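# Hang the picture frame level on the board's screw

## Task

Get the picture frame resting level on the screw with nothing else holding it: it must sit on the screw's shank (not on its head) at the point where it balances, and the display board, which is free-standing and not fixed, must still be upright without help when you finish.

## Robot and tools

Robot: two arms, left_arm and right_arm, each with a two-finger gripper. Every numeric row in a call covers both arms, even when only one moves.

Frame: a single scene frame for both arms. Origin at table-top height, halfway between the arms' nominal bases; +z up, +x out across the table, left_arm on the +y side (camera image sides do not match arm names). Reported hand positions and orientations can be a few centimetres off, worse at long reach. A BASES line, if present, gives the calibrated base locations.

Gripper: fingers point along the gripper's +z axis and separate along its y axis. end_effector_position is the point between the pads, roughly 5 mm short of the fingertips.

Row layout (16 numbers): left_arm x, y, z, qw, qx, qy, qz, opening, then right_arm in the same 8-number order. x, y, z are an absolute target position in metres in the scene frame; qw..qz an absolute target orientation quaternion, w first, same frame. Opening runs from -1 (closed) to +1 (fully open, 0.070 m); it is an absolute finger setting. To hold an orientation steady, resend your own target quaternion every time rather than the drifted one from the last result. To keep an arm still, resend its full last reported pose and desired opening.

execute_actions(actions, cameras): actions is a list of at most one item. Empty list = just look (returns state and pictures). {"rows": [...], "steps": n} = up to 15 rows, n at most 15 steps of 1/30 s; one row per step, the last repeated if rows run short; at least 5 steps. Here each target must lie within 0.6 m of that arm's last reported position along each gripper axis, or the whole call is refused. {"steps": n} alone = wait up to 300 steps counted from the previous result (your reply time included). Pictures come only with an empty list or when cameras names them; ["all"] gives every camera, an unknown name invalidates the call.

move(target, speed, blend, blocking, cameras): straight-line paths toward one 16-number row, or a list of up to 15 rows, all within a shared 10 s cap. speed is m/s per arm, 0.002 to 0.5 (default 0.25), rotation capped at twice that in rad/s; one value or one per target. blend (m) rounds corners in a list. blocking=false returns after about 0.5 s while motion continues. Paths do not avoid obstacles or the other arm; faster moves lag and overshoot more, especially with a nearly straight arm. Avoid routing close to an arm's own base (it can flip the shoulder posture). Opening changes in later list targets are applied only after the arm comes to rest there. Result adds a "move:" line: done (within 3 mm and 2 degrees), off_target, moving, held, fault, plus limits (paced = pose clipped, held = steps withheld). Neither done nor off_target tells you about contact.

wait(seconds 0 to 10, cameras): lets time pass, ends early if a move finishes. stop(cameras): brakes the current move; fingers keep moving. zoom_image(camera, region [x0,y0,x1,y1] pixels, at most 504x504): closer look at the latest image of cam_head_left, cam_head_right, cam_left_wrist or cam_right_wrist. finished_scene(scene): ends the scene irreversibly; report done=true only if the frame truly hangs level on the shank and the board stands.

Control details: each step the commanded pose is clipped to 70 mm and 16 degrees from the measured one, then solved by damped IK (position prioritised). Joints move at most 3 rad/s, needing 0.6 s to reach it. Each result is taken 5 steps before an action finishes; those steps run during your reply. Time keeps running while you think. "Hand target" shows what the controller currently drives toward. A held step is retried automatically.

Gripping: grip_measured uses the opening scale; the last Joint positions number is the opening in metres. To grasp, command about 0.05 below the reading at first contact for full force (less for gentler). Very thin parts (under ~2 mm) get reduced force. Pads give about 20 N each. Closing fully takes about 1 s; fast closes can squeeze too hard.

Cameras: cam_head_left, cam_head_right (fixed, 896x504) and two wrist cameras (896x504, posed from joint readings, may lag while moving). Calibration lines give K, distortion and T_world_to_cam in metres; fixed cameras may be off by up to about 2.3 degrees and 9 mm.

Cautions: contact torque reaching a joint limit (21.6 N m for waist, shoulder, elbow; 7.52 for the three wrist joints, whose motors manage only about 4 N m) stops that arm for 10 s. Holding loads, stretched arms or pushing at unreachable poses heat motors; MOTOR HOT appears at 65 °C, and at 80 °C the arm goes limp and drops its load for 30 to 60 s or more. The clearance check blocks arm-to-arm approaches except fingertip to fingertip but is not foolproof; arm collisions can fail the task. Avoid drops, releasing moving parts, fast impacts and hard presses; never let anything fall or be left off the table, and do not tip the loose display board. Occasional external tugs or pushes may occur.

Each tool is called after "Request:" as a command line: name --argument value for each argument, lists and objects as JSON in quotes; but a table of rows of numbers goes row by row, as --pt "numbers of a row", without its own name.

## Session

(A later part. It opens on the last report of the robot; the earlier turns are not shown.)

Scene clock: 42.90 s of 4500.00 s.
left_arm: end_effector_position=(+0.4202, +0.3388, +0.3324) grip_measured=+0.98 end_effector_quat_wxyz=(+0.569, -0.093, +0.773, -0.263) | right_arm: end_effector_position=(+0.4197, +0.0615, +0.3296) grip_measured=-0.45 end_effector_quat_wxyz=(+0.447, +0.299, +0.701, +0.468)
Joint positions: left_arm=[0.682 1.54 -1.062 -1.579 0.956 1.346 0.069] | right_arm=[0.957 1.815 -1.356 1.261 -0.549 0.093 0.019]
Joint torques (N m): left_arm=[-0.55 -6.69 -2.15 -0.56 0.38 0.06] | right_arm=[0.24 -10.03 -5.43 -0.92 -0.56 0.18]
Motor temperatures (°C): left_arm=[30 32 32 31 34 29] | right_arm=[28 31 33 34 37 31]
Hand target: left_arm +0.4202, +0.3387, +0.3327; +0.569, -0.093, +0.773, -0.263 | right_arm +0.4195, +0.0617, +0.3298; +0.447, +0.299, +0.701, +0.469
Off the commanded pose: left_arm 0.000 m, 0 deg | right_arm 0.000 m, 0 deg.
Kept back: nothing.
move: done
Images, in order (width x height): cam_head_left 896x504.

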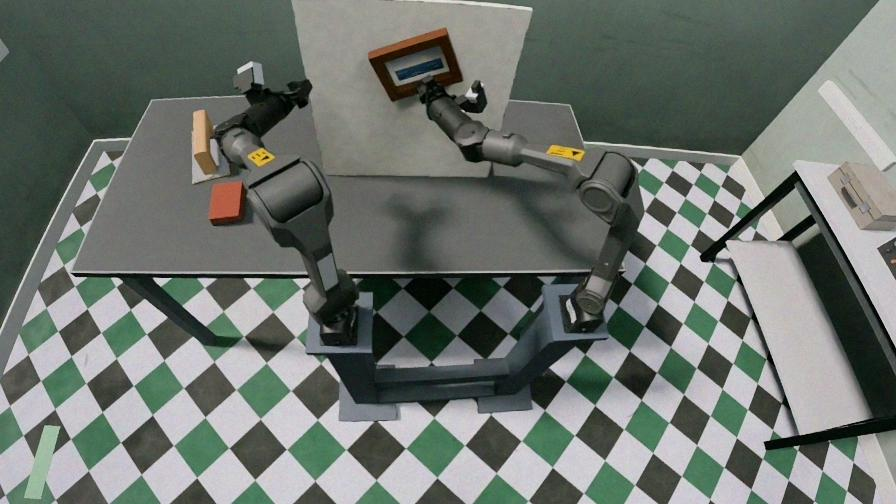

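Request:
move --pt "0.4202 0.3387 0.3327 0.569 -0.093 0.773 -0.263 0.98 0.4195 0.0660 0.3283 0.43263 0.31867 0.67904 0.50017 -0.49" --pt "0.4202 0.3387 0.3327 0.569 -0.093 0.773 -0.263 0.98 0.4195 0.0703 0.3276 0.41758 0.33815 0.65542 0.53075 -0.49" --pt "0.4202 0.3387 0.3327 0.569 -0.093 0.773 -0.263 0.98 0.4196 0.0748 0.3276 0.40166 0.35693 0.63043 0.56021 -0.49" --pt "0.4202 0.3387 0.3327 0.569 -0.093 0.773 -0.263 0.98 0.4197 0.0792 0.3284 0.38109 0.37494 0.59814 0.58849 -0.49" --speed 0.05 --blend 0.002 --cameras '["cam_head_left", "cam_left_wrist"]'

Request:
zoom_image --camera "cam_head_left" --region '[356, 20, 476, 120]'

Scene clock: 47.20 s of 4500.00 s.
left_arm: end_effector_position=(+0.4202, +0.3388, +0.3324) grip_measured=+0.98 end_effector_quat_wxyz=(+0.569, -0.093, +0.773, -0.263) | right_arm: end_effector_position=(+0.4196, +0.0792, +0.3288) grip_measured=-0.45 end_effector_quat_wxyz=(+0.383, +0.377, +0.601, +0.592)
Joint positions: left_arm=[0.682 1.54 -1.062 -1.579 0.956 1.346 0.069] | right_arm=[0.974 1.885 -1.31 0.885 -0.689 0.804 0.019]
Joint torques (N m): left_arm=[-0.5 -6.53 -2.55 -0.55 0.46 0.02] | right_arm=[-1.07 -8.62 -4.59 -0.61 -1.08 -0.1]
Motor temperatures (°C): left_arm=[30 32 32 31 34 29] | right_arm=[28 31 33 34 37 31]
Hand target: left_arm +0.4202, +0.3387, +0.3327; +0.569, -0.093, +0.773, -0.263 | right_arm +0.4197, +0.0792, +0.3284; +0.383, +0.377, +0.601, +0.591
Off the commanded pose: left_arm 0.000 m, 0 deg | right_arm 0.000 m, 0 deg.
Kept back: nothing.
move: done
camera_calibration:
cam_left_wrist: T_world_to_cam=[[-0.137522, -0.855521, 0.499171, 0.185277], [-0.798692, -0.202278, -0.566723, 0.593118], [0.585815, -0.47662, -0.65548, 0.254988], [0, 0, 0, 1]] pos_world=[0.349823, 0.400016, 0.410788]
Images, in order (width x height): cam_head_left 896x504, cam_left_wrist 896x504.

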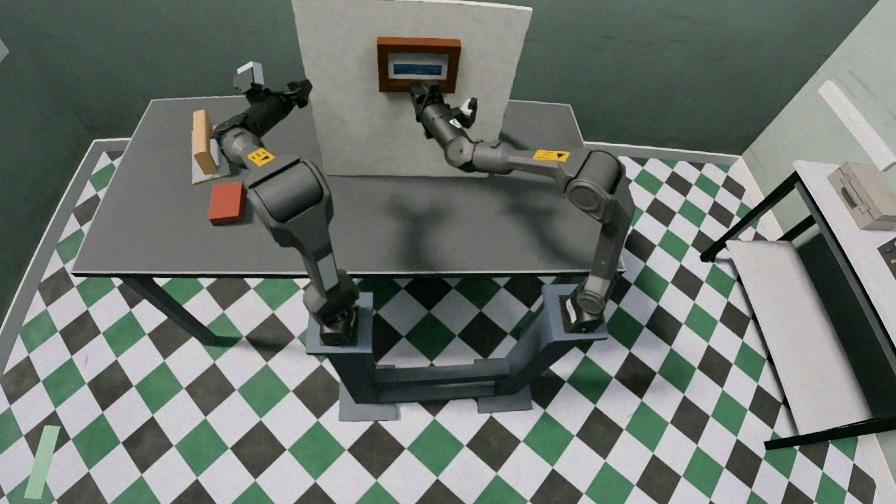

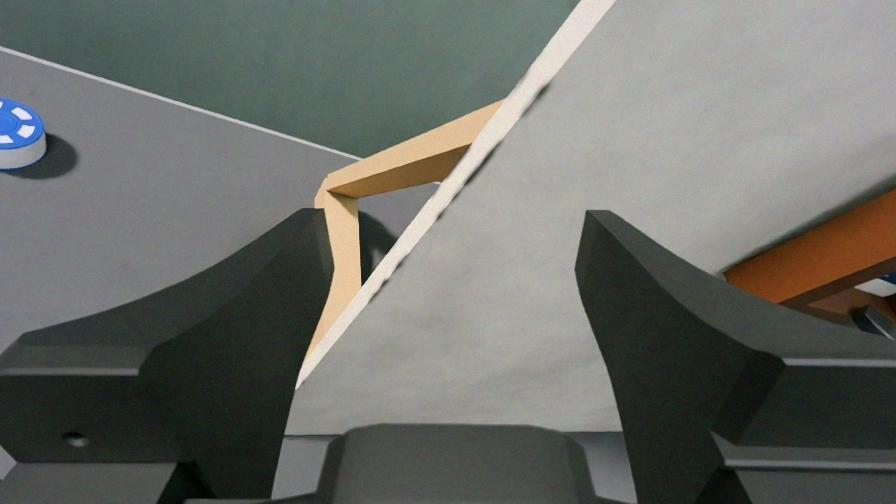

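Scaled by 4.200 from the camera's 896x504 image, which has a finer 1280x720 frame.

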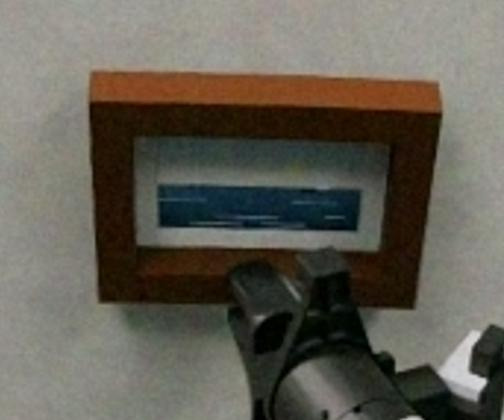

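Request:
zoom_image --camera "cam_head_left" --region '[50, 250, 110, 290]'

Request:
zoom_image --camera "cam_head_left" --region '[594, 250, 654, 290]'

Request:
zoom_image --camera "cam_head_left" --region '[130, 80, 190, 120]'

Request:
zoom_image --camera "cam_head_left" --region '[540, 84, 600, 124]'

Request:
zoom_image --camera "cam_head_left" --region '[280, 0, 340, 40]'

Request:
zoom_image --camera "cam_head_left" --region '[490, 0, 550, 40]'

Request:
zoom_image --camera "cam_head_left" --region '[300, 150, 360, 190]'

Request:
zoom_image --camera "cam_head_left" --region '[460, 150, 520, 190]'

Scaled by 8.400 from the camera's 896x504 image, which has a finer 1280x720 frame.

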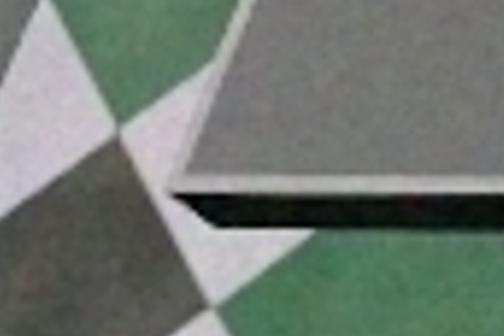

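Scaled by 8.400 from the camera's 896x504 image, which has a finer 1280x720 frame.

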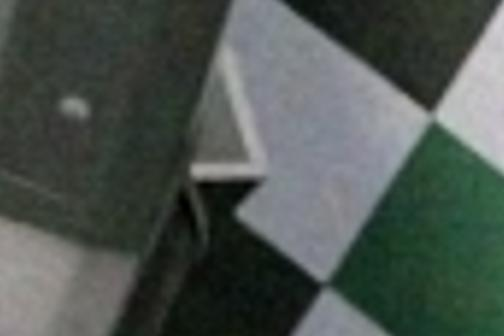

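Scaled by 8.400 from the camera's 896x504 image, which has a finer 1280x720 frame.

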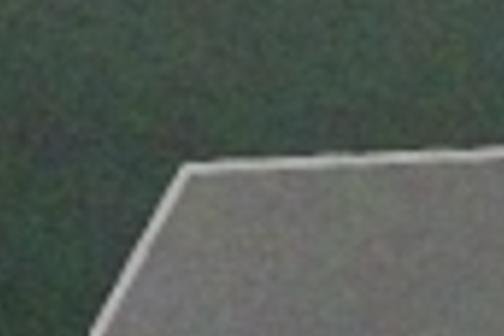

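Scaled by 8.400 from the camera's 896x504 image, which has a finer 1280x720 frame.

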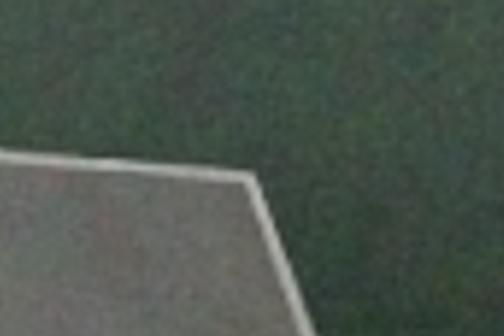

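Scaled by 8.400 from the camera's 896x504 image, which has a finer 1280x720 frame.

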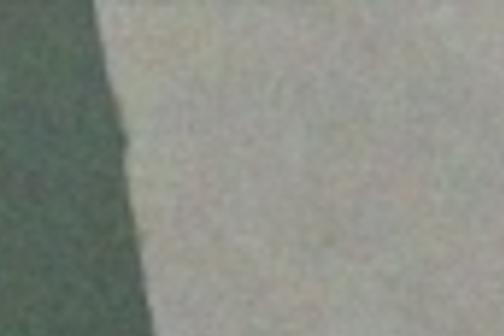

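Scaled by 8.400 from the camera's 896x504 image, which has a finer 1280x720 frame.

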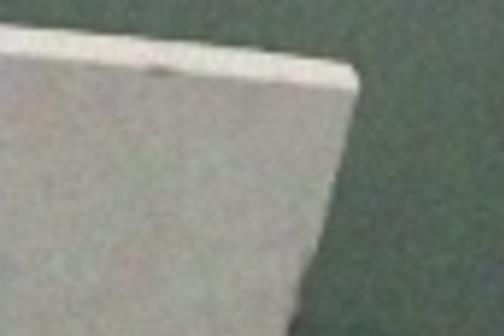

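Scaled by 8.400 from the camera's 896x504 image, which has a finer 1280x720 frame.

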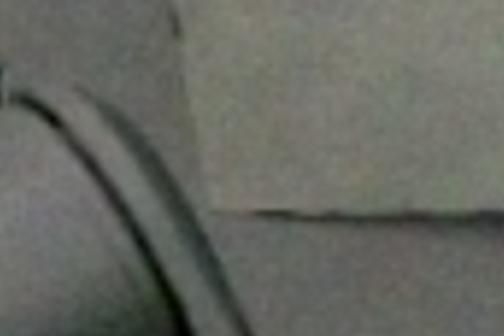

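Scaled by 8.400 from the camera's 896x504 image, which has a finer 1280x720 frame.

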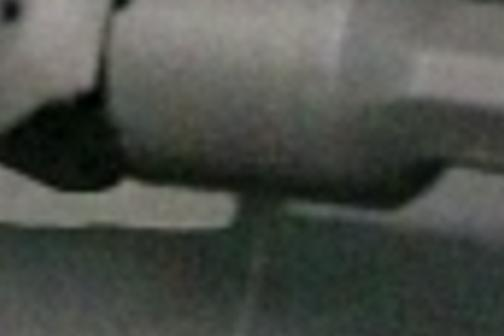

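Request:
zoom_image --camera "cam_head_left" --region '[370, 0, 430, 40]'

Request:
zoom_image --camera "cam_head_left" --region '[370, 30, 430, 70]'

Request:
zoom_image --camera "cam_head_left" --region '[430, 30, 490, 70]'

Request:
zoom_image --camera "cam_head_left" --region '[300, 155, 400, 195]'

Request:
zoom_image --camera "cam_head_left" --region '[440, 155, 500, 195]'

Scaled by 8.400 from the camera's 896x504 image, which has a finer 1280x720 frame.

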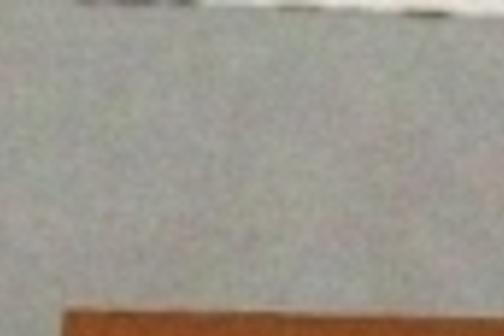

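Scaled by 8.400 from the camera's 896x504 image, which has a finer 1280x720 frame.

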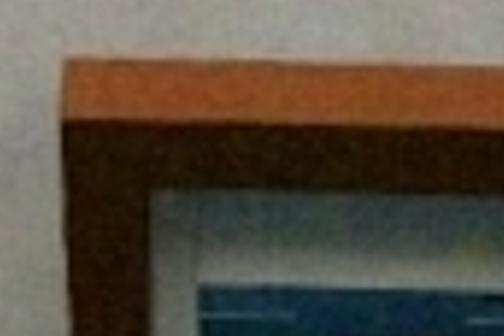

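Scaled by 8.400 from the camera's 896x504 image, which has a finer 1280x720 frame.

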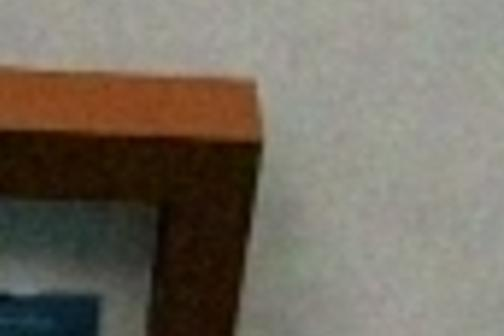

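Scaled by 5.040 from the camera's 896x504 image, which has a finer 1280x720 frame.

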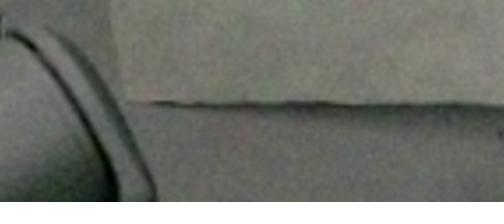

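Scaled by 8.400 from the camera's 896x504 image, which has a finer 1280x720 frame.

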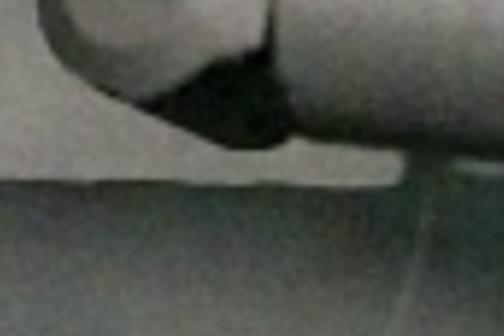

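Request:
move --target '[0.4202,0.3387,0.3327,0.569,-0.093,0.773,-0.263,0.98, 0.4200,0.0792,0.3254,0.38109,0.37494,0.59814,0.58849,-0.49]' --speed 0.02 --cameras '[]'

Request:
move --target '[0.4202,0.3387,0.3327,0.569,-0.093,0.773,-0.263,0.98, 0.4200,0.0792,0.3234,0.38109,0.37494,0.59814,0.58849,-0.49]' --speed 0.02 --cameras '[]'

Scene clock: 53.40 s of 4500.00 s.
left_arm: end_effector_position=(+0.4202, +0.3388, +0.3324) grip_measured=+0.98 end_effector_quat_wxyz=(+0.569, -0.093, +0.773, -0.263) | right_arm: end_effector_position=(+0.4198, +0.0794, +0.3260) grip_measured=-0.45 end_effector_quat_wxyz=(+0.383, +0.377, +0.601, +0.592)
Joint positions: left_arm=[0.682 1.54 -1.062 -1.579 0.956 1.346 0.069] | right_arm=[0.974 1.89 -1.305 0.875 -0.695 0.816 0.019]
Joint torques (N m): left_arm=[-0.44 -6.38 -2.34 -0.55 0.48 0] | right_arm=[-3.25 -7.19 -4.17 -0.48 -0.96 0.09]
Motor temperatures (°C): left_arm=[30 32 32 31 34 29] | right_arm=[28 31 33 34 38 30]
Hand target: left_arm +0.4202, +0.3387, +0.3327; +0.569, -0.093, +0.773, -0.263 | right_arm +0.4200, +0.0792, +0.3254; +0.383, +0.377, +0.601, +0.591
Off the commanded pose: left_arm 0.000 m, 0 deg | right_arm 0.001 m, 0 deg.
Kept back: nothing.
move: done
No camera images: "cameras" was empty.

Scene clock: 54.10 s of 4500.00 s.
left_arm: end_effector_position=(+0.4202, +0.3388, +0.3324) grip_measured=+0.98 end_effector_quat_wxyz=(+0.569, -0.093, +0.773, -0.263) | right_arm: end_effector_position=(+0.4197, +0.0795, +0.3237) grip_measured=-0.45 end_effector_quat_wxyz=(+0.383, +0.376, +0.601, +0.592)
Joint positions: left_arm=[0.682 1.54 -1.062 -1.579 0.956 1.346 0.069] | right_arm=[0.974 1.892 -1.3 0.868 -0.699 0.824 0.019]
Joint torques (N m): left_arm=[-0.28 -6.65 -2.35 -0.61 0.47 -0.02] | right_arm=[-3.58 -7.31 -4.24 -0.43 -1.12 0.17]
Motor temperatures (°C): left_arm=[30 32 32 31 34 29] | right_arm=[28 31 33 34 38 30]
Hand target: left_arm +0.4202, +0.3387, +0.3327; +0.569, -0.093, +0.773, -0.263 | right_arm +0.4200, +0.0792, +0.3234; +0.383, +0.377, +0.601, +0.591
Off the commanded pose: left_arm 0.000 m, 0 deg | right_arm 0.001 m, 0 deg.
Kept back: nothing.
move: done
No camera images: "cameras" was empty.

Request:
move --target '[0.4202,0.3387,0.3327,0.569,-0.093,0.773,-0.263,0.98, 0.4196,0.0792,0.3222,0.38109,0.37494,0.59814,0.58849,-0.49]' --speed 0.02 --cameras '["cam_head_left"]'

Request:
zoom_image --camera "cam_head_left" --region '[356, 20, 476, 120]'

Scene clock: 56.47 s of 4500.00 s.
left_arm: end_effector_position=(+0.4202, +0.3388, +0.3324) grip_measured=+0.98 end_effector_quat_wxyz=(+0.569, -0.093, +0.773, -0.263) | right_arm: end_effector_position=(+0.4197, +0.0790, +0.3227) grip_measured=-0.45 end_effector_quat_wxyz=(+0.383, +0.377, +0.601, +0.592)
Joint positions: left_arm=[0.682 1.54 -1.062 -1.579 0.956 1.346 0.069] | right_arm=[0.974 1.893 -1.297 0.867 -0.703 0.829 0.019]
Joint torques (N m): left_arm=[-0.26 -6.52 -2.54 -0.6 0.46 -0.02] | right_arm=[-1.79 -7.26 -4.13 -0.55 -1.07 0.21]
Motor temperatures (°C): left_arm=[30 32 32 31 34 29] | right_arm=[28 31 33 34 38 30]
Hand target: left_arm +0.4202, +0.3387, +0.3327; +0.569, -0.093, +0.773, -0.263 | right_arm +0.4196, +0.0792, +0.3222; +0.383, +0.377, +0.601, +0.591
Off the commanded pose: left_arm 0.000 m, 0 deg | right_arm 0.001 m, 0 deg.
Kept back: nothing.
move: done
Images, in order (width x height): cam_head_left 896x504.

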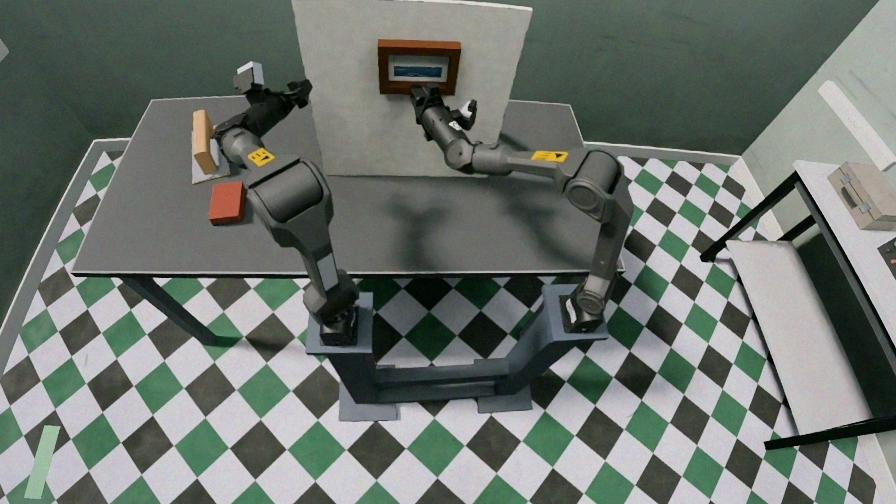

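Scaled by 4.200 from the camera's 896x504 image, which has a finer 1280x720 frame.

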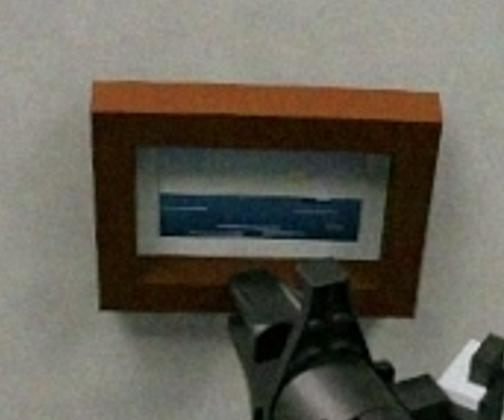

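Request:
move --target '[0.4202,0.3387,0.3327,0.569,-0.093,0.773,-0.263,0.98, 0.4195,0.0792,0.3205,0.38109,0.37494,0.59814,0.58849,-0.49]' --speed 0.02 --cameras '[]'

Request:
move --target '[0.4202,0.3387,0.3327,0.569,-0.093,0.773,-0.263,0.98, 0.4195,0.0792,0.3190,0.38109,0.37494,0.59814,0.58849,-0.49]' --speed 0.02 --cameras '["cam_head_left"]'

Request:
zoom_image --camera "cam_head_left" --region '[356, 20, 476, 120]'

Scene clock: 57.50 s of 4500.00 s.
left_arm: end_effector_position=(+0.4202, +0.3388, +0.3324) grip_measured=+0.98 end_effector_quat_wxyz=(+0.569, -0.093, +0.773, -0.263) | right_arm: end_effector_position=(+0.4197, +0.0789, +0.3216) grip_measured=-0.45 end_effector_quat_wxyz=(+0.383, +0.377, +0.600, +0.592)
Joint positions: left_arm=[0.682 1.54 -1.062 -1.579 0.956 1.346 0.069] | right_arm=[0.974 1.895 -1.293 0.86 -0.708 0.836 0.019]
Joint torques (N m): left_arm=[-0.38 -6.54 -2.42 -0.64 0.47 -0.02] | right_arm=[-0.35 -7.13 -3.58 -0.49 -0.81 0.16]
Motor temperatures (°C): left_arm=[30 32 32 31 34 29] | right_arm=[28 31 33 34 38 30]
Hand target: left_arm +0.4202, +0.3387, +0.3327; +0.569, -0.093, +0.773, -0.263 | right_arm +0.4195, +0.0792, +0.3205; +0.383, +0.377, +0.601, +0.591
Off the commanded pose: left_arm 0.000 m, 0 deg | right_arm 0.001 m, 0 deg.
Kept back: nothing.
move: done
No camera images: "cameras" was empty.

Scene clock: 58.20 s of 4500.00 s.
left_arm: end_effector_position=(+0.4202, +0.3388, +0.3324) grip_measured=+0.98 end_effector_quat_wxyz=(+0.569, -0.093, +0.773, -0.263) | right_arm: end_effector_position=(+0.4196, +0.0790, +0.3206) grip_measured=-0.45 end_effector_quat_wxyz=(+0.384, +0.376, +0.600, +0.592)
Joint positions: left_arm=[0.682 1.54 -1.062 -1.579 0.956 1.346 0.069] | right_arm=[0.974 1.897 -1.291 0.854 -0.712 0.842 0.019]
Joint torques (N m): left_arm=[-0.41 -6.41 -2.47 -0.59 0.44 -0.02] | right_arm=[-0.01 -4.44 -1.69 0.15 -0.11 0.22]
Motor temperatures (°C): left_arm=[30 32 32 31 34 29] | right_arm=[28 31 33 34 38 30]
Hand target: left_arm +0.4202, +0.3387, +0.3327; +0.569, -0.093, +0.773, -0.263 | right_arm +0.4195, +0.0792, +0.3190; +0.383, +0.377, +0.601, +0.591
Off the commanded pose: left_arm 0.000 m, 0 deg | right_arm 0.002 m, 0 deg.
Kept back: nothing.
move: done
Images, in order (width x height): cam_head_left 896x504.

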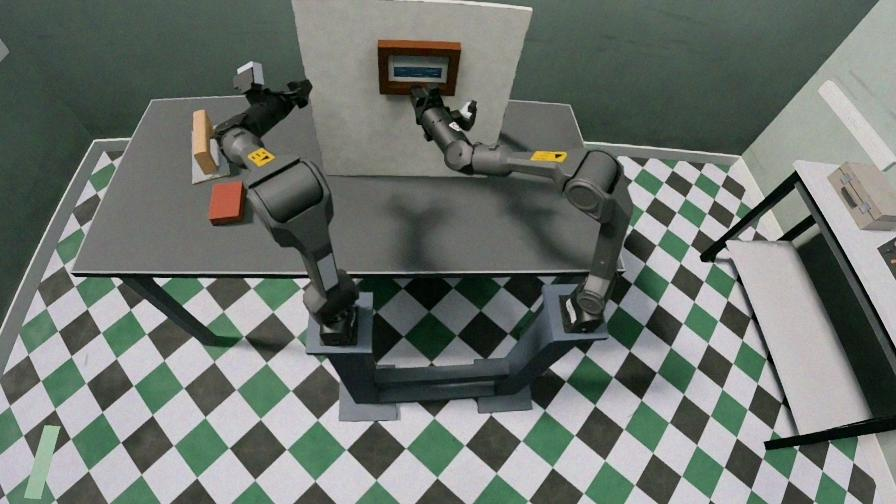

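Scaled by 4.200 from the camera's 896x504 image, which has a finer 1280x720 frame.

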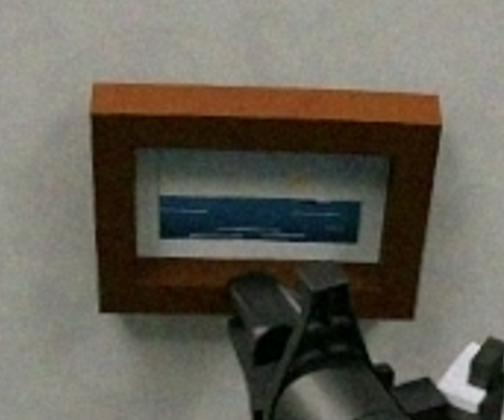

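Request:
move --pt "0.4202 0.3387 0.3327 0.569 -0.093 0.773 -0.263 0.98 0.4195 0.0790 0.3206 0.38109 0.37494 0.59814 0.58849 -0.49" --pt "0.4202 0.3387 0.3327 0.569 -0.093 0.773 -0.263 0.98 0.4195 0.0790 0.3206 0.38109 0.37494 0.59814 0.58849 -0.45" --pt "0.4202 0.3387 0.3327 0.569 -0.093 0.773 -0.263 0.98 0.4195 0.0790 0.3206 0.38109 0.37494 0.59814 0.58849 -0.42" --pt "0.4202 0.3387 0.3327 0.569 -0.093 0.773 -0.263 0.98 0.4195 0.0790 0.3206 0.38109 0.37494 0.59814 0.58849 -0.36" --speed 0.02 --cameras '["cam_head_left", "cam_right_wrist"]'

Request:
zoom_image --camera "cam_head_left" --region '[356, 20, 476, 120]'

Scene clock: 62.40 s of 4500.00 s.
left_arm: end_effector_position=(+0.4202, +0.3388, +0.3324) grip_measured=+0.98 end_effector_quat_wxyz=(+0.569, -0.093, +0.773, -0.263) | right_arm: end_effector_position=(+0.4195, +0.0789, +0.3197) grip_measured=-0.36 end_effector_quat_wxyz=(+0.383, +0.377, +0.602, +0.591)
Joint positions: left_arm=[0.682 1.54 -1.062 -1.579 0.956 1.346 0.069] | right_arm=[0.974 1.896 -1.291 0.86 -0.707 0.837 0.022]
Joint torques (N m): left_arm=[-0.16 -6.36 -2.3 -0.64 0.44 -0.02] | right_arm=[-0.26 -8.57 -4.24 -0.6 -0.61 -0.14]
Motor temperatures (°C): left_arm=[30 32 32 31 34 29] | right_arm=[28 31 33 34 38 30]
Hand target: left_arm +0.4202, +0.3387, +0.3327; +0.569, -0.093, +0.773, -0.263 | right_arm +0.4195, +0.0790, +0.3206; +0.383, +0.377, +0.601, +0.591
Off the commanded pose: left_arm 0.000 m, 0 deg | right_arm 0.001 m, 0 deg.
Kept back: nothing.
move: done
camera_calibration:
cam_right_wrist: T_world_to_cam=[[-0.0270742, 0.0136608, -0.99954, 0.330495], [-0.887346, 0.460105, 0.0303236, 0.319972], [0.460308, 0.887759, -0.000335156, -0.144704], [0, 0, 0, 1]] pos_world=[0.359483, -0.0232732, 0.320592]
Images, in order (width x height): cam_head_left 896x504, cam_right_wrist 896x504.

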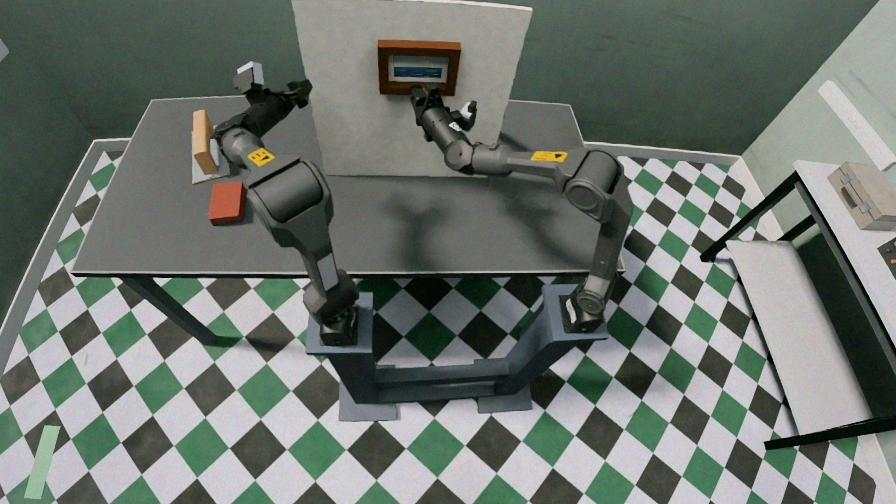

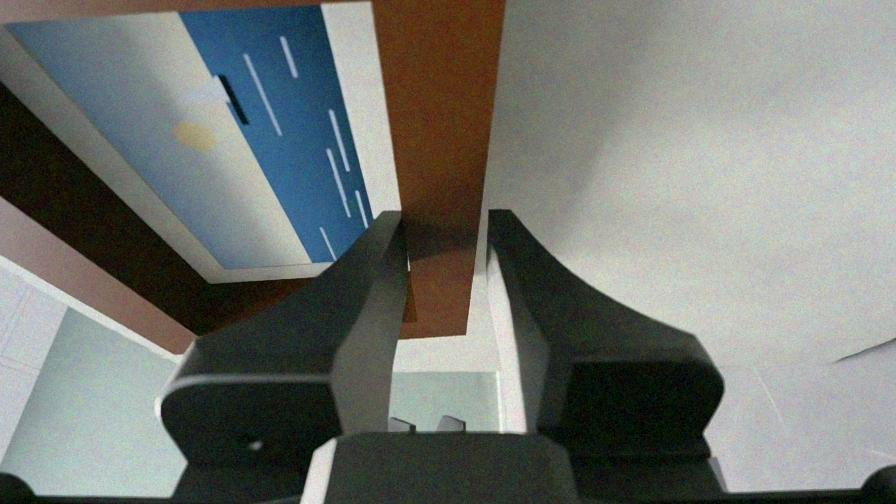

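Scaled by 4.200 from the camera's 896x504 image, which has a finer 1280x720 frame.

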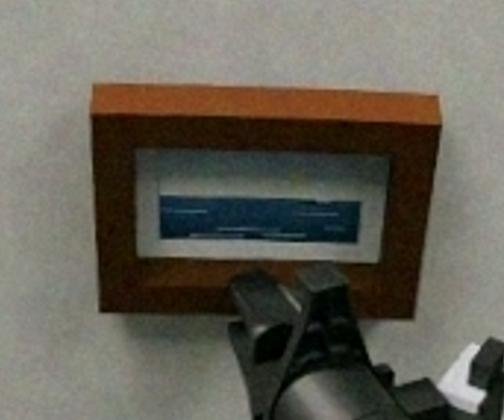

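Request:
move --target '[0.4202,0.3387,0.3327,0.569,-0.093,0.773,-0.263,0.98, 0.4195,0.0790,0.3206,0.38109,0.37494,0.59814,0.58849,-0.10]' --speed 0.02 --cameras '["cam_head_left", "cam_right_wrist"]'

Request:
zoom_image --camera "cam_head_left" --region '[370, 30, 430, 70]'

Request:
zoom_image --camera "cam_head_left" --region '[430, 30, 490, 70]'

Scene clock: 63.50 s of 4500.00 s.
left_arm: end_effector_position=(+0.4202, +0.3388, +0.3324) grip_measured=+0.98 end_effector_quat_wxyz=(+0.569, -0.093, +0.773, -0.263) | right_arm: end_effector_position=(+0.4196, +0.0790, +0.3201) grip_measured=-0.10 end_effector_quat_wxyz=(+0.383, +0.377, +0.601, +0.591)
Joint positions: left_arm=[0.682 1.54 -1.062 -1.579 0.956 1.346 0.069] | right_arm=[0.974 1.896 -1.291 0.86 -0.707 0.837 0.032]
Joint torques (N m): left_arm=[-0.18 -6.43 -2.43 -0.62 0.43 -0.02] | right_arm=[0.21 -9.18 -4.63 -0.72 -0.74 -0.15]
Motor temperatures (°C): left_arm=[30 32 32 31 34 29] | right_arm=[28 31 33 34 38 30]
Hand target: left_arm +0.4202, +0.3387, +0.3327; +0.569, -0.093, +0.773, -0.263 | right_arm +0.4195, +0.0790, +0.3206; +0.383, +0.377, +0.601, +0.591
Off the commanded pose: left_arm 0.000 m, 0 deg | right_arm 0.001 m, 0 deg.
Kept back: nothing.
move: done
camera_calibration:
cam_right_wrist: T_world_to_cam=[[-0.0265674, 0.0143707, -0.999544, 0.330596], [-0.887362, 0.460084, 0.0302004, 0.320022], [0.460308, 0.887759, 0.00052876, -0.145073], [0, 0, 0, 1]] pos_world=[0.359536, -0.0231978, 0.320857]
Images, in order (width x height): cam_head_left 896x504, cam_right_wrist 896x504.

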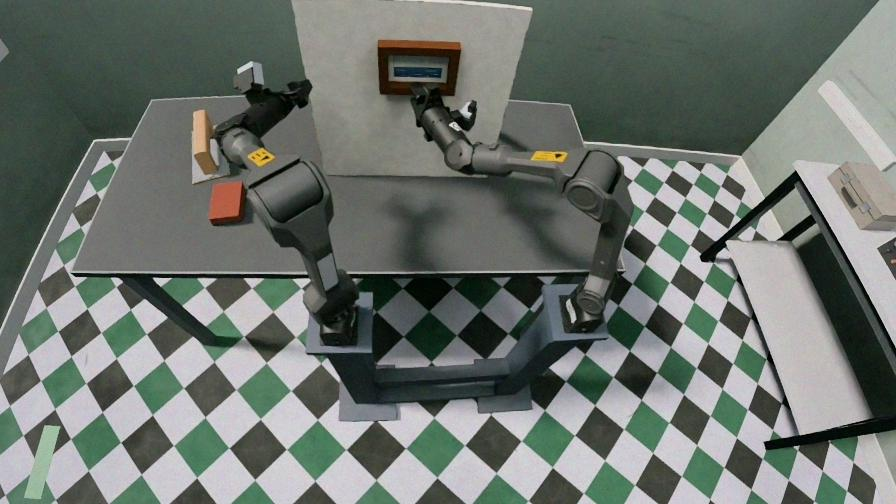

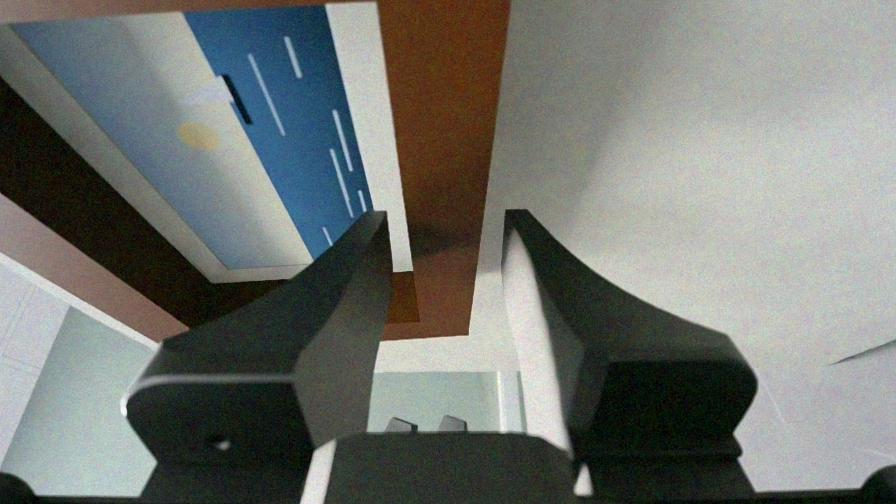

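Scaled by 8.400 from the camera's 896x504 image, which has a finer 1280x720 frame.

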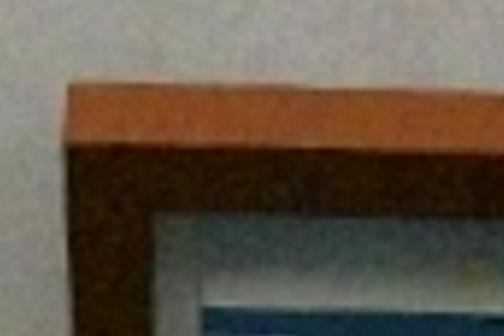

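Scaled by 8.400 from the camera's 896x504 image, which has a finer 1280x720 frame.

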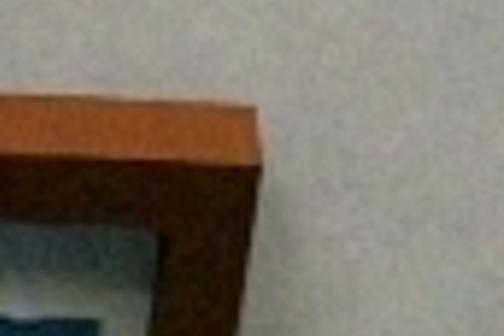

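Request:
move --pt "0.4202 0.3387 0.3327 0.569 -0.093 0.773 -0.263 0.98 0.4195 0.0790 0.3208 0.38263 0.37645 0.60057 0.59087 -0.49" --pt "0.4202 0.3387 0.3327 0.569 -0.093 0.773 -0.263 0.98 0.4195 0.0844 0.3207 0.37133 0.38838 0.58282 0.60958 -0.49" --pt "0.4202 0.3387 0.3327 0.569 -0.093 0.773 -0.263 0.98 0.4195 0.0844 0.3207 0.37133 0.38838 0.58282 0.60958 -0.44" --pt "0.4202 0.3387 0.3327 0.569 -0.093 0.773 -0.263 0.98 0.4195 0.0844 0.3207 0.37133 0.38838 0.58282 0.60958 -0.36" --speed 0.03 --cameras '["cam_head_left"]'

Request:
zoom_image --camera "cam_head_left" --region '[370, 30, 430, 70]'

Request:
zoom_image --camera "cam_head_left" --region '[430, 30, 490, 70]'

Scene clock: 70.17 s of 4500.00 s.
left_arm: end_effector_position=(+0.4202, +0.3388, +0.3324) grip_measured=+0.98 end_effector_quat_wxyz=(+0.569, -0.093, +0.773, -0.263) | right_arm: end_effector_position=(+0.4196, +0.0841, +0.3207) grip_measured=-0.36 end_effector_quat_wxyz=(+0.371, +0.389, +0.583, +0.609)
Joint positions: left_arm=[0.682 1.54 -1.062 -1.579 0.956 1.346 0.069] | right_arm=[0.983 1.918 -1.302 0.836 -0.74 0.917 0.022]
Joint torques (N m): left_arm=[-0.16 -6.43 -2.48 -0.64 0.44 -0.06] | right_arm=[-0.03 -8.77 -3.84 -0.72 -0.51 -0.18]
Motor temperatures (°C): left_arm=[30 32 32 31 34 29] | right_arm=[28 31 33 34 38 30]
Hand target: left_arm +0.4202, +0.3387, +0.3327; +0.569, -0.093, +0.773, -0.263 | right_arm +0.4195, +0.0844, +0.3207; +0.371, +0.388, +0.583, +0.610
Off the commanded pose: left_arm 0.000 m, 0 deg | right_arm 0.000 m, 0 deg.
Kept back: nothing.
move: done
Images, in order (width x height): cam_head_left 896x504.

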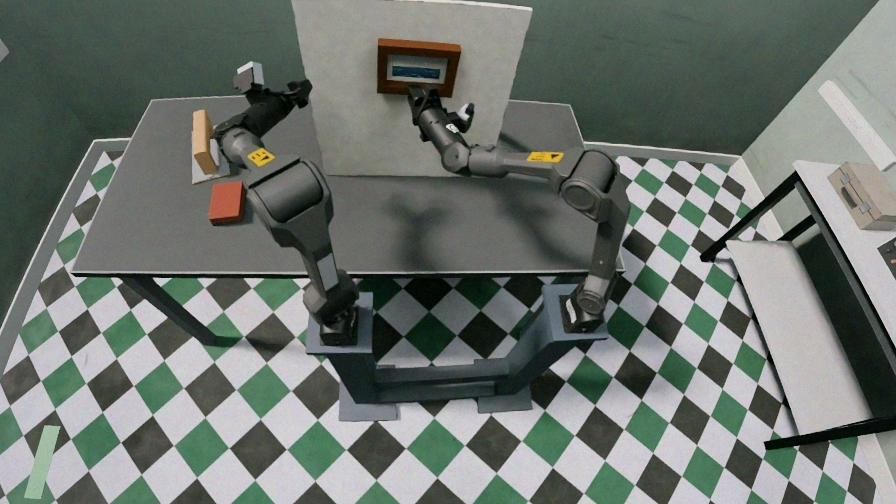

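Scaled by 8.400 from the camera's 896x504 image, which has a finer 1280x720 frame.

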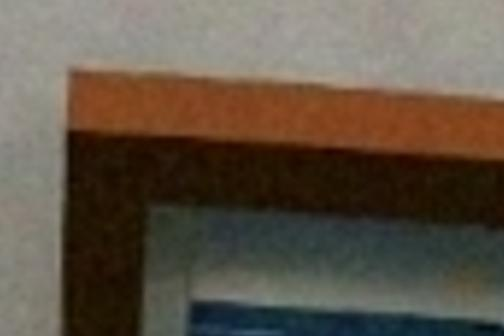

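Scaled by 8.400 from the camera's 896x504 image, which has a finer 1280x720 frame.

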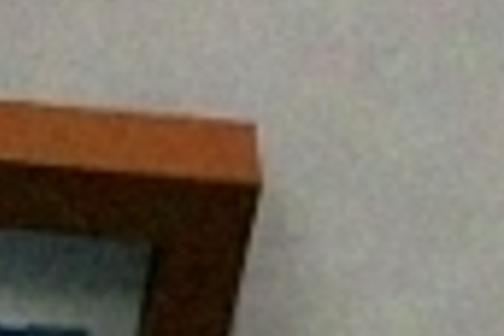

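Request:
move --target '[0.4202,0.3387,0.3327,0.569,-0.093,0.773,-0.263,0.98, 0.4195,0.0844,0.3207,0.37133,0.38838,0.58282,0.60958,-0.10]' --speed 0.03 --cameras '["cam_head_left", "cam_right_wrist"]'

Request:
zoom_image --camera "cam_head_left" --region '[370, 30, 430, 70]'

Request:
zoom_image --camera "cam_head_left" --region '[430, 30, 490, 70]'

Scene clock: 71.43 s of 4500.00 s.
left_arm: end_effector_position=(+0.4202, +0.3388, +0.3324) grip_measured=+0.98 end_effector_quat_wxyz=(+0.569, -0.093, +0.773, -0.263) | right_arm: end_effector_position=(+0.4196, +0.0841, +0.3207) grip_measured=-0.10 end_effector_quat_wxyz=(+0.371, +0.389, +0.583, +0.609)
Joint positions: left_arm=[0.682 1.54 -1.062 -1.579 0.956 1.346 0.069] | right_arm=[0.983 1.918 -1.302 0.836 -0.74 0.917 0.032]
Joint torques (N m): left_arm=[-0.21 -6.35 -2.44 -0.66 0.37 -0.05] | right_arm=[0.72 -9.34 -3.58 -0.72 -0.51 -0.18]
Motor temperatures (°C): left_arm=[30 32 32 31 34 29] | right_arm=[28 31 33 34 38 30]
Hand target: left_arm +0.4202, +0.3387, +0.3327; +0.569, -0.093, +0.773, -0.263 | right_arm +0.4195, +0.0844, +0.3207; +0.371, +0.388, +0.583, +0.610
Off the commanded pose: left_arm 0.000 m, 0 deg | right_arm 0.000 m, 0 deg.
Kept back: nothing.
move: done
camera_calibration:
cam_right_wrist: T_world_to_cam=[[-0.0260612, 0.0761798, -0.996753, 0.324819], [-0.887213, 0.457677, 0.0581765, 0.308831], [0.460623, 0.885849, 0.0556601, -0.16729], [0, 0, 0, 1]] pos_world=[0.359522, -0.0178964, 0.315109]
Images, in order (width x height): cam_head_left 896x504, cam_right_wrist 896x504.

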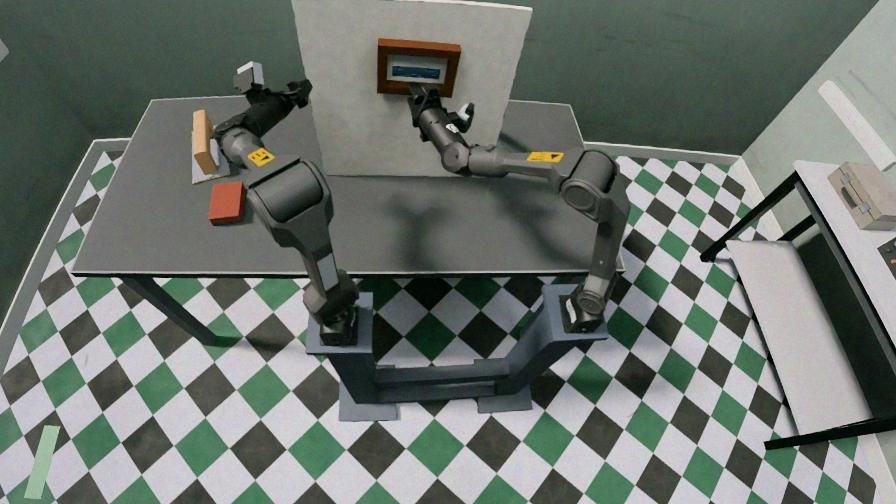

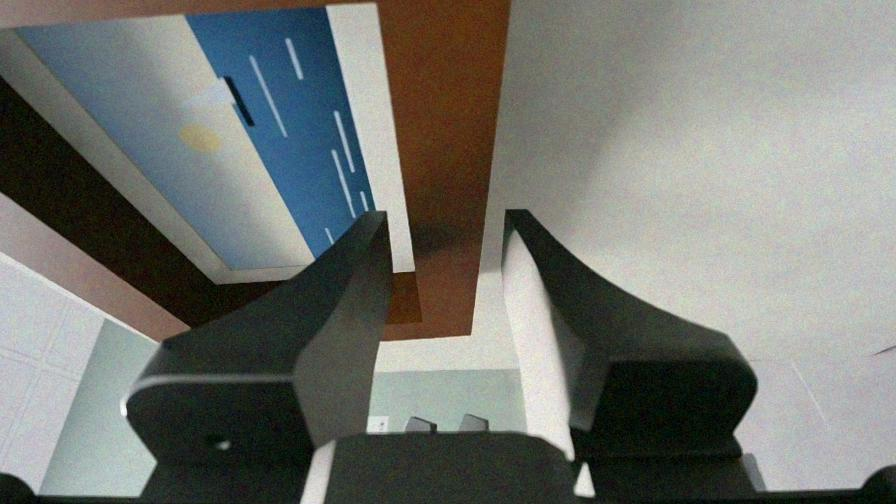

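Scaled by 8.400 from the camera's 896x504 image, which has a finer 1280x720 frame.

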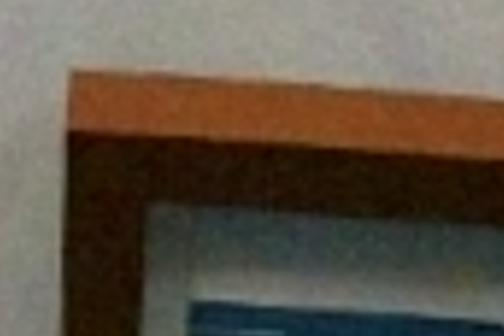

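Scaled by 8.400 from the camera's 896x504 image, which has a finer 1280x720 frame.

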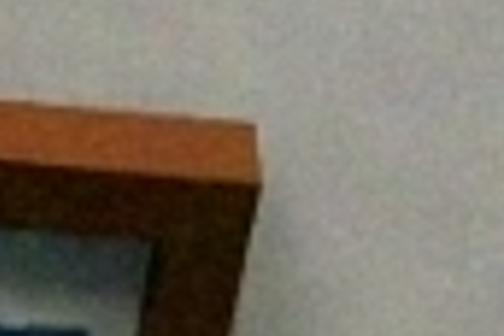

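Request:
move --pt "0.4202 0.3387 0.3327 0.569 -0.093 0.773 -0.263 0.98 0.4195 0.0844 0.3207 0.37133 0.38838 0.58282 0.60958 -0.49" --pt "0.4202 0.3387 0.3327 0.569 -0.093 0.773 -0.263 0.98 0.4195 0.0722 0.3213 0.39743 0.36163 0.62378 0.56759 -0.49" --pt "0.4202 0.3387 0.3327 0.569 -0.093 0.773 -0.263 0.98 0.4195 0.0722 0.3213 0.39743 0.36163 0.62378 0.56759 -0.42" --pt "0.4202 0.3387 0.3327 0.569 -0.093 0.773 -0.263 0.98 0.4195 0.0722 0.3213 0.39743 0.36163 0.62378 0.56759 -0.10" --speed 0.04 --cameras '["cam_head_left", "cam_right_wrist"]'

Request:
zoom_image --camera "cam_head_left" --region '[370, 30, 430, 70]'

Request:
zoom_image --camera "cam_head_left" --region '[430, 30, 490, 70]'

Scene clock: 76.50 s of 4500.00 s.
left_arm: end_effector_position=(+0.4202, +0.3388, +0.3324) grip_measured=+0.98 end_effector_quat_wxyz=(+0.569, -0.093, +0.773, -0.263) | right_arm: end_effector_position=(+0.4194, +0.0723, +0.3204) grip_measured=-0.10 end_effector_quat_wxyz=(+0.397, +0.362, +0.625, +0.567)
Joint positions: left_arm=[0.682 1.54 -1.062 -1.579 0.956 1.346 0.069] | right_arm=[0.964 1.868 -1.282 0.904 -0.664 0.722 0.032]
Joint torques (N m): left_arm=[0.1 -6.3 -2.51 -0.7 0.41 -0.08] | right_arm=[0.31 -9.12 -4.54 -0.72 -0.52 0.14]
Motor temperatures (°C): left_arm=[30 32 32 31 34 29] | right_arm=[28 31 33 34 38 30]
Hand target: left_arm +0.4202, +0.3387, +0.3327; +0.569, -0.093, +0.773, -0.263 | right_arm +0.4195, +0.0722, +0.3213; +0.397, +0.362, +0.624, +0.568
Off the commanded pose: left_arm 0.000 m, 0 deg | right_arm 0.001 m, 0 deg.
Kept back: nothing.
move: done
camera_calibration:
cam_right_wrist: T_world_to_cam=[[-0.0268576, -0.0649262, -0.997529, 0.336193], [-0.887526, 0.460716, -0.00609082, 0.334588], [0.459973, 0.885169, -0.0699974, -0.116103], [0, 0, 0, 1]] pos_world=[0.359389, -0.0295521, 0.329273]
Images, in order (width x height): cam_head_left 896x504, cam_right_wrist 896x504.

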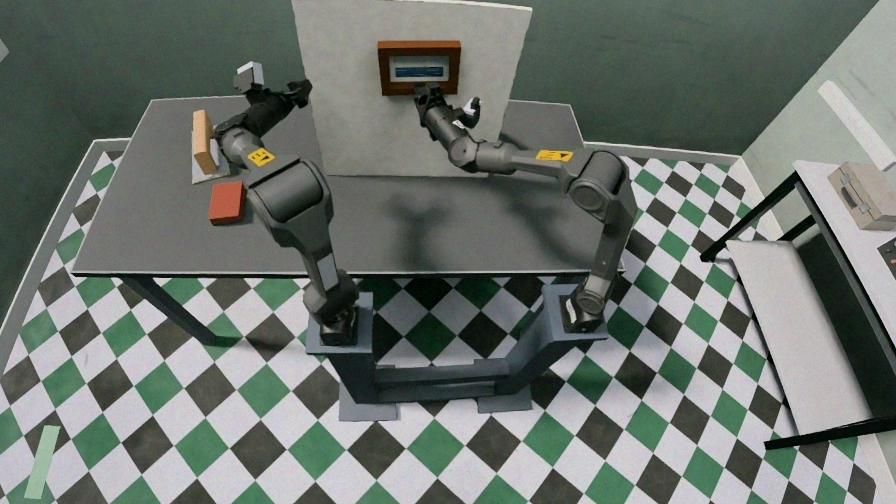

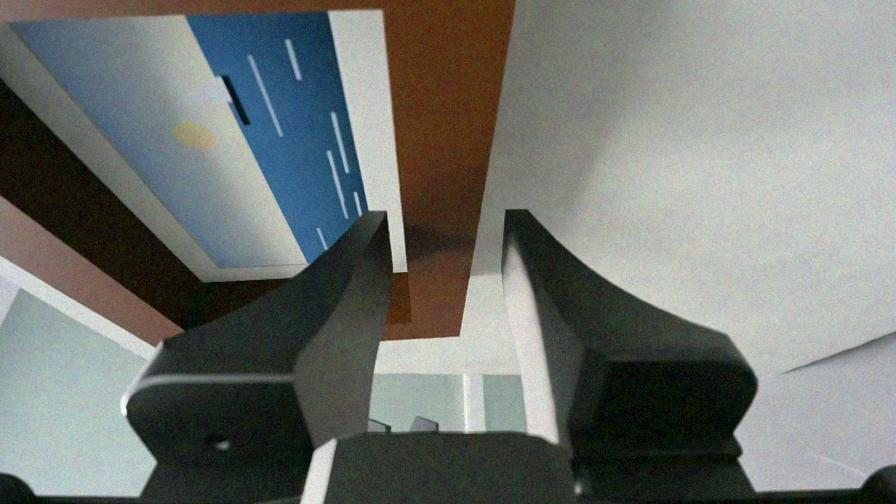

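Scaled by 8.400 from the camera's 896x504 image, which has a finer 1280x720 frame.

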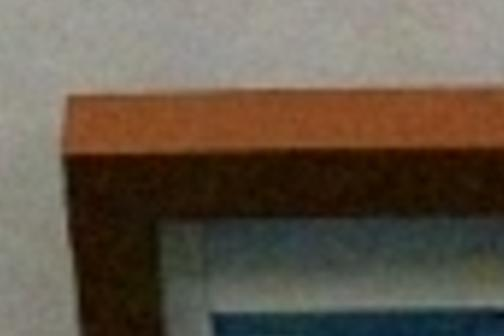

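Scaled by 8.400 from the camera's 896x504 image, which has a finer 1280x720 frame.

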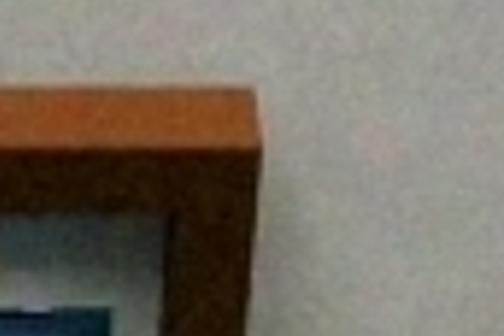

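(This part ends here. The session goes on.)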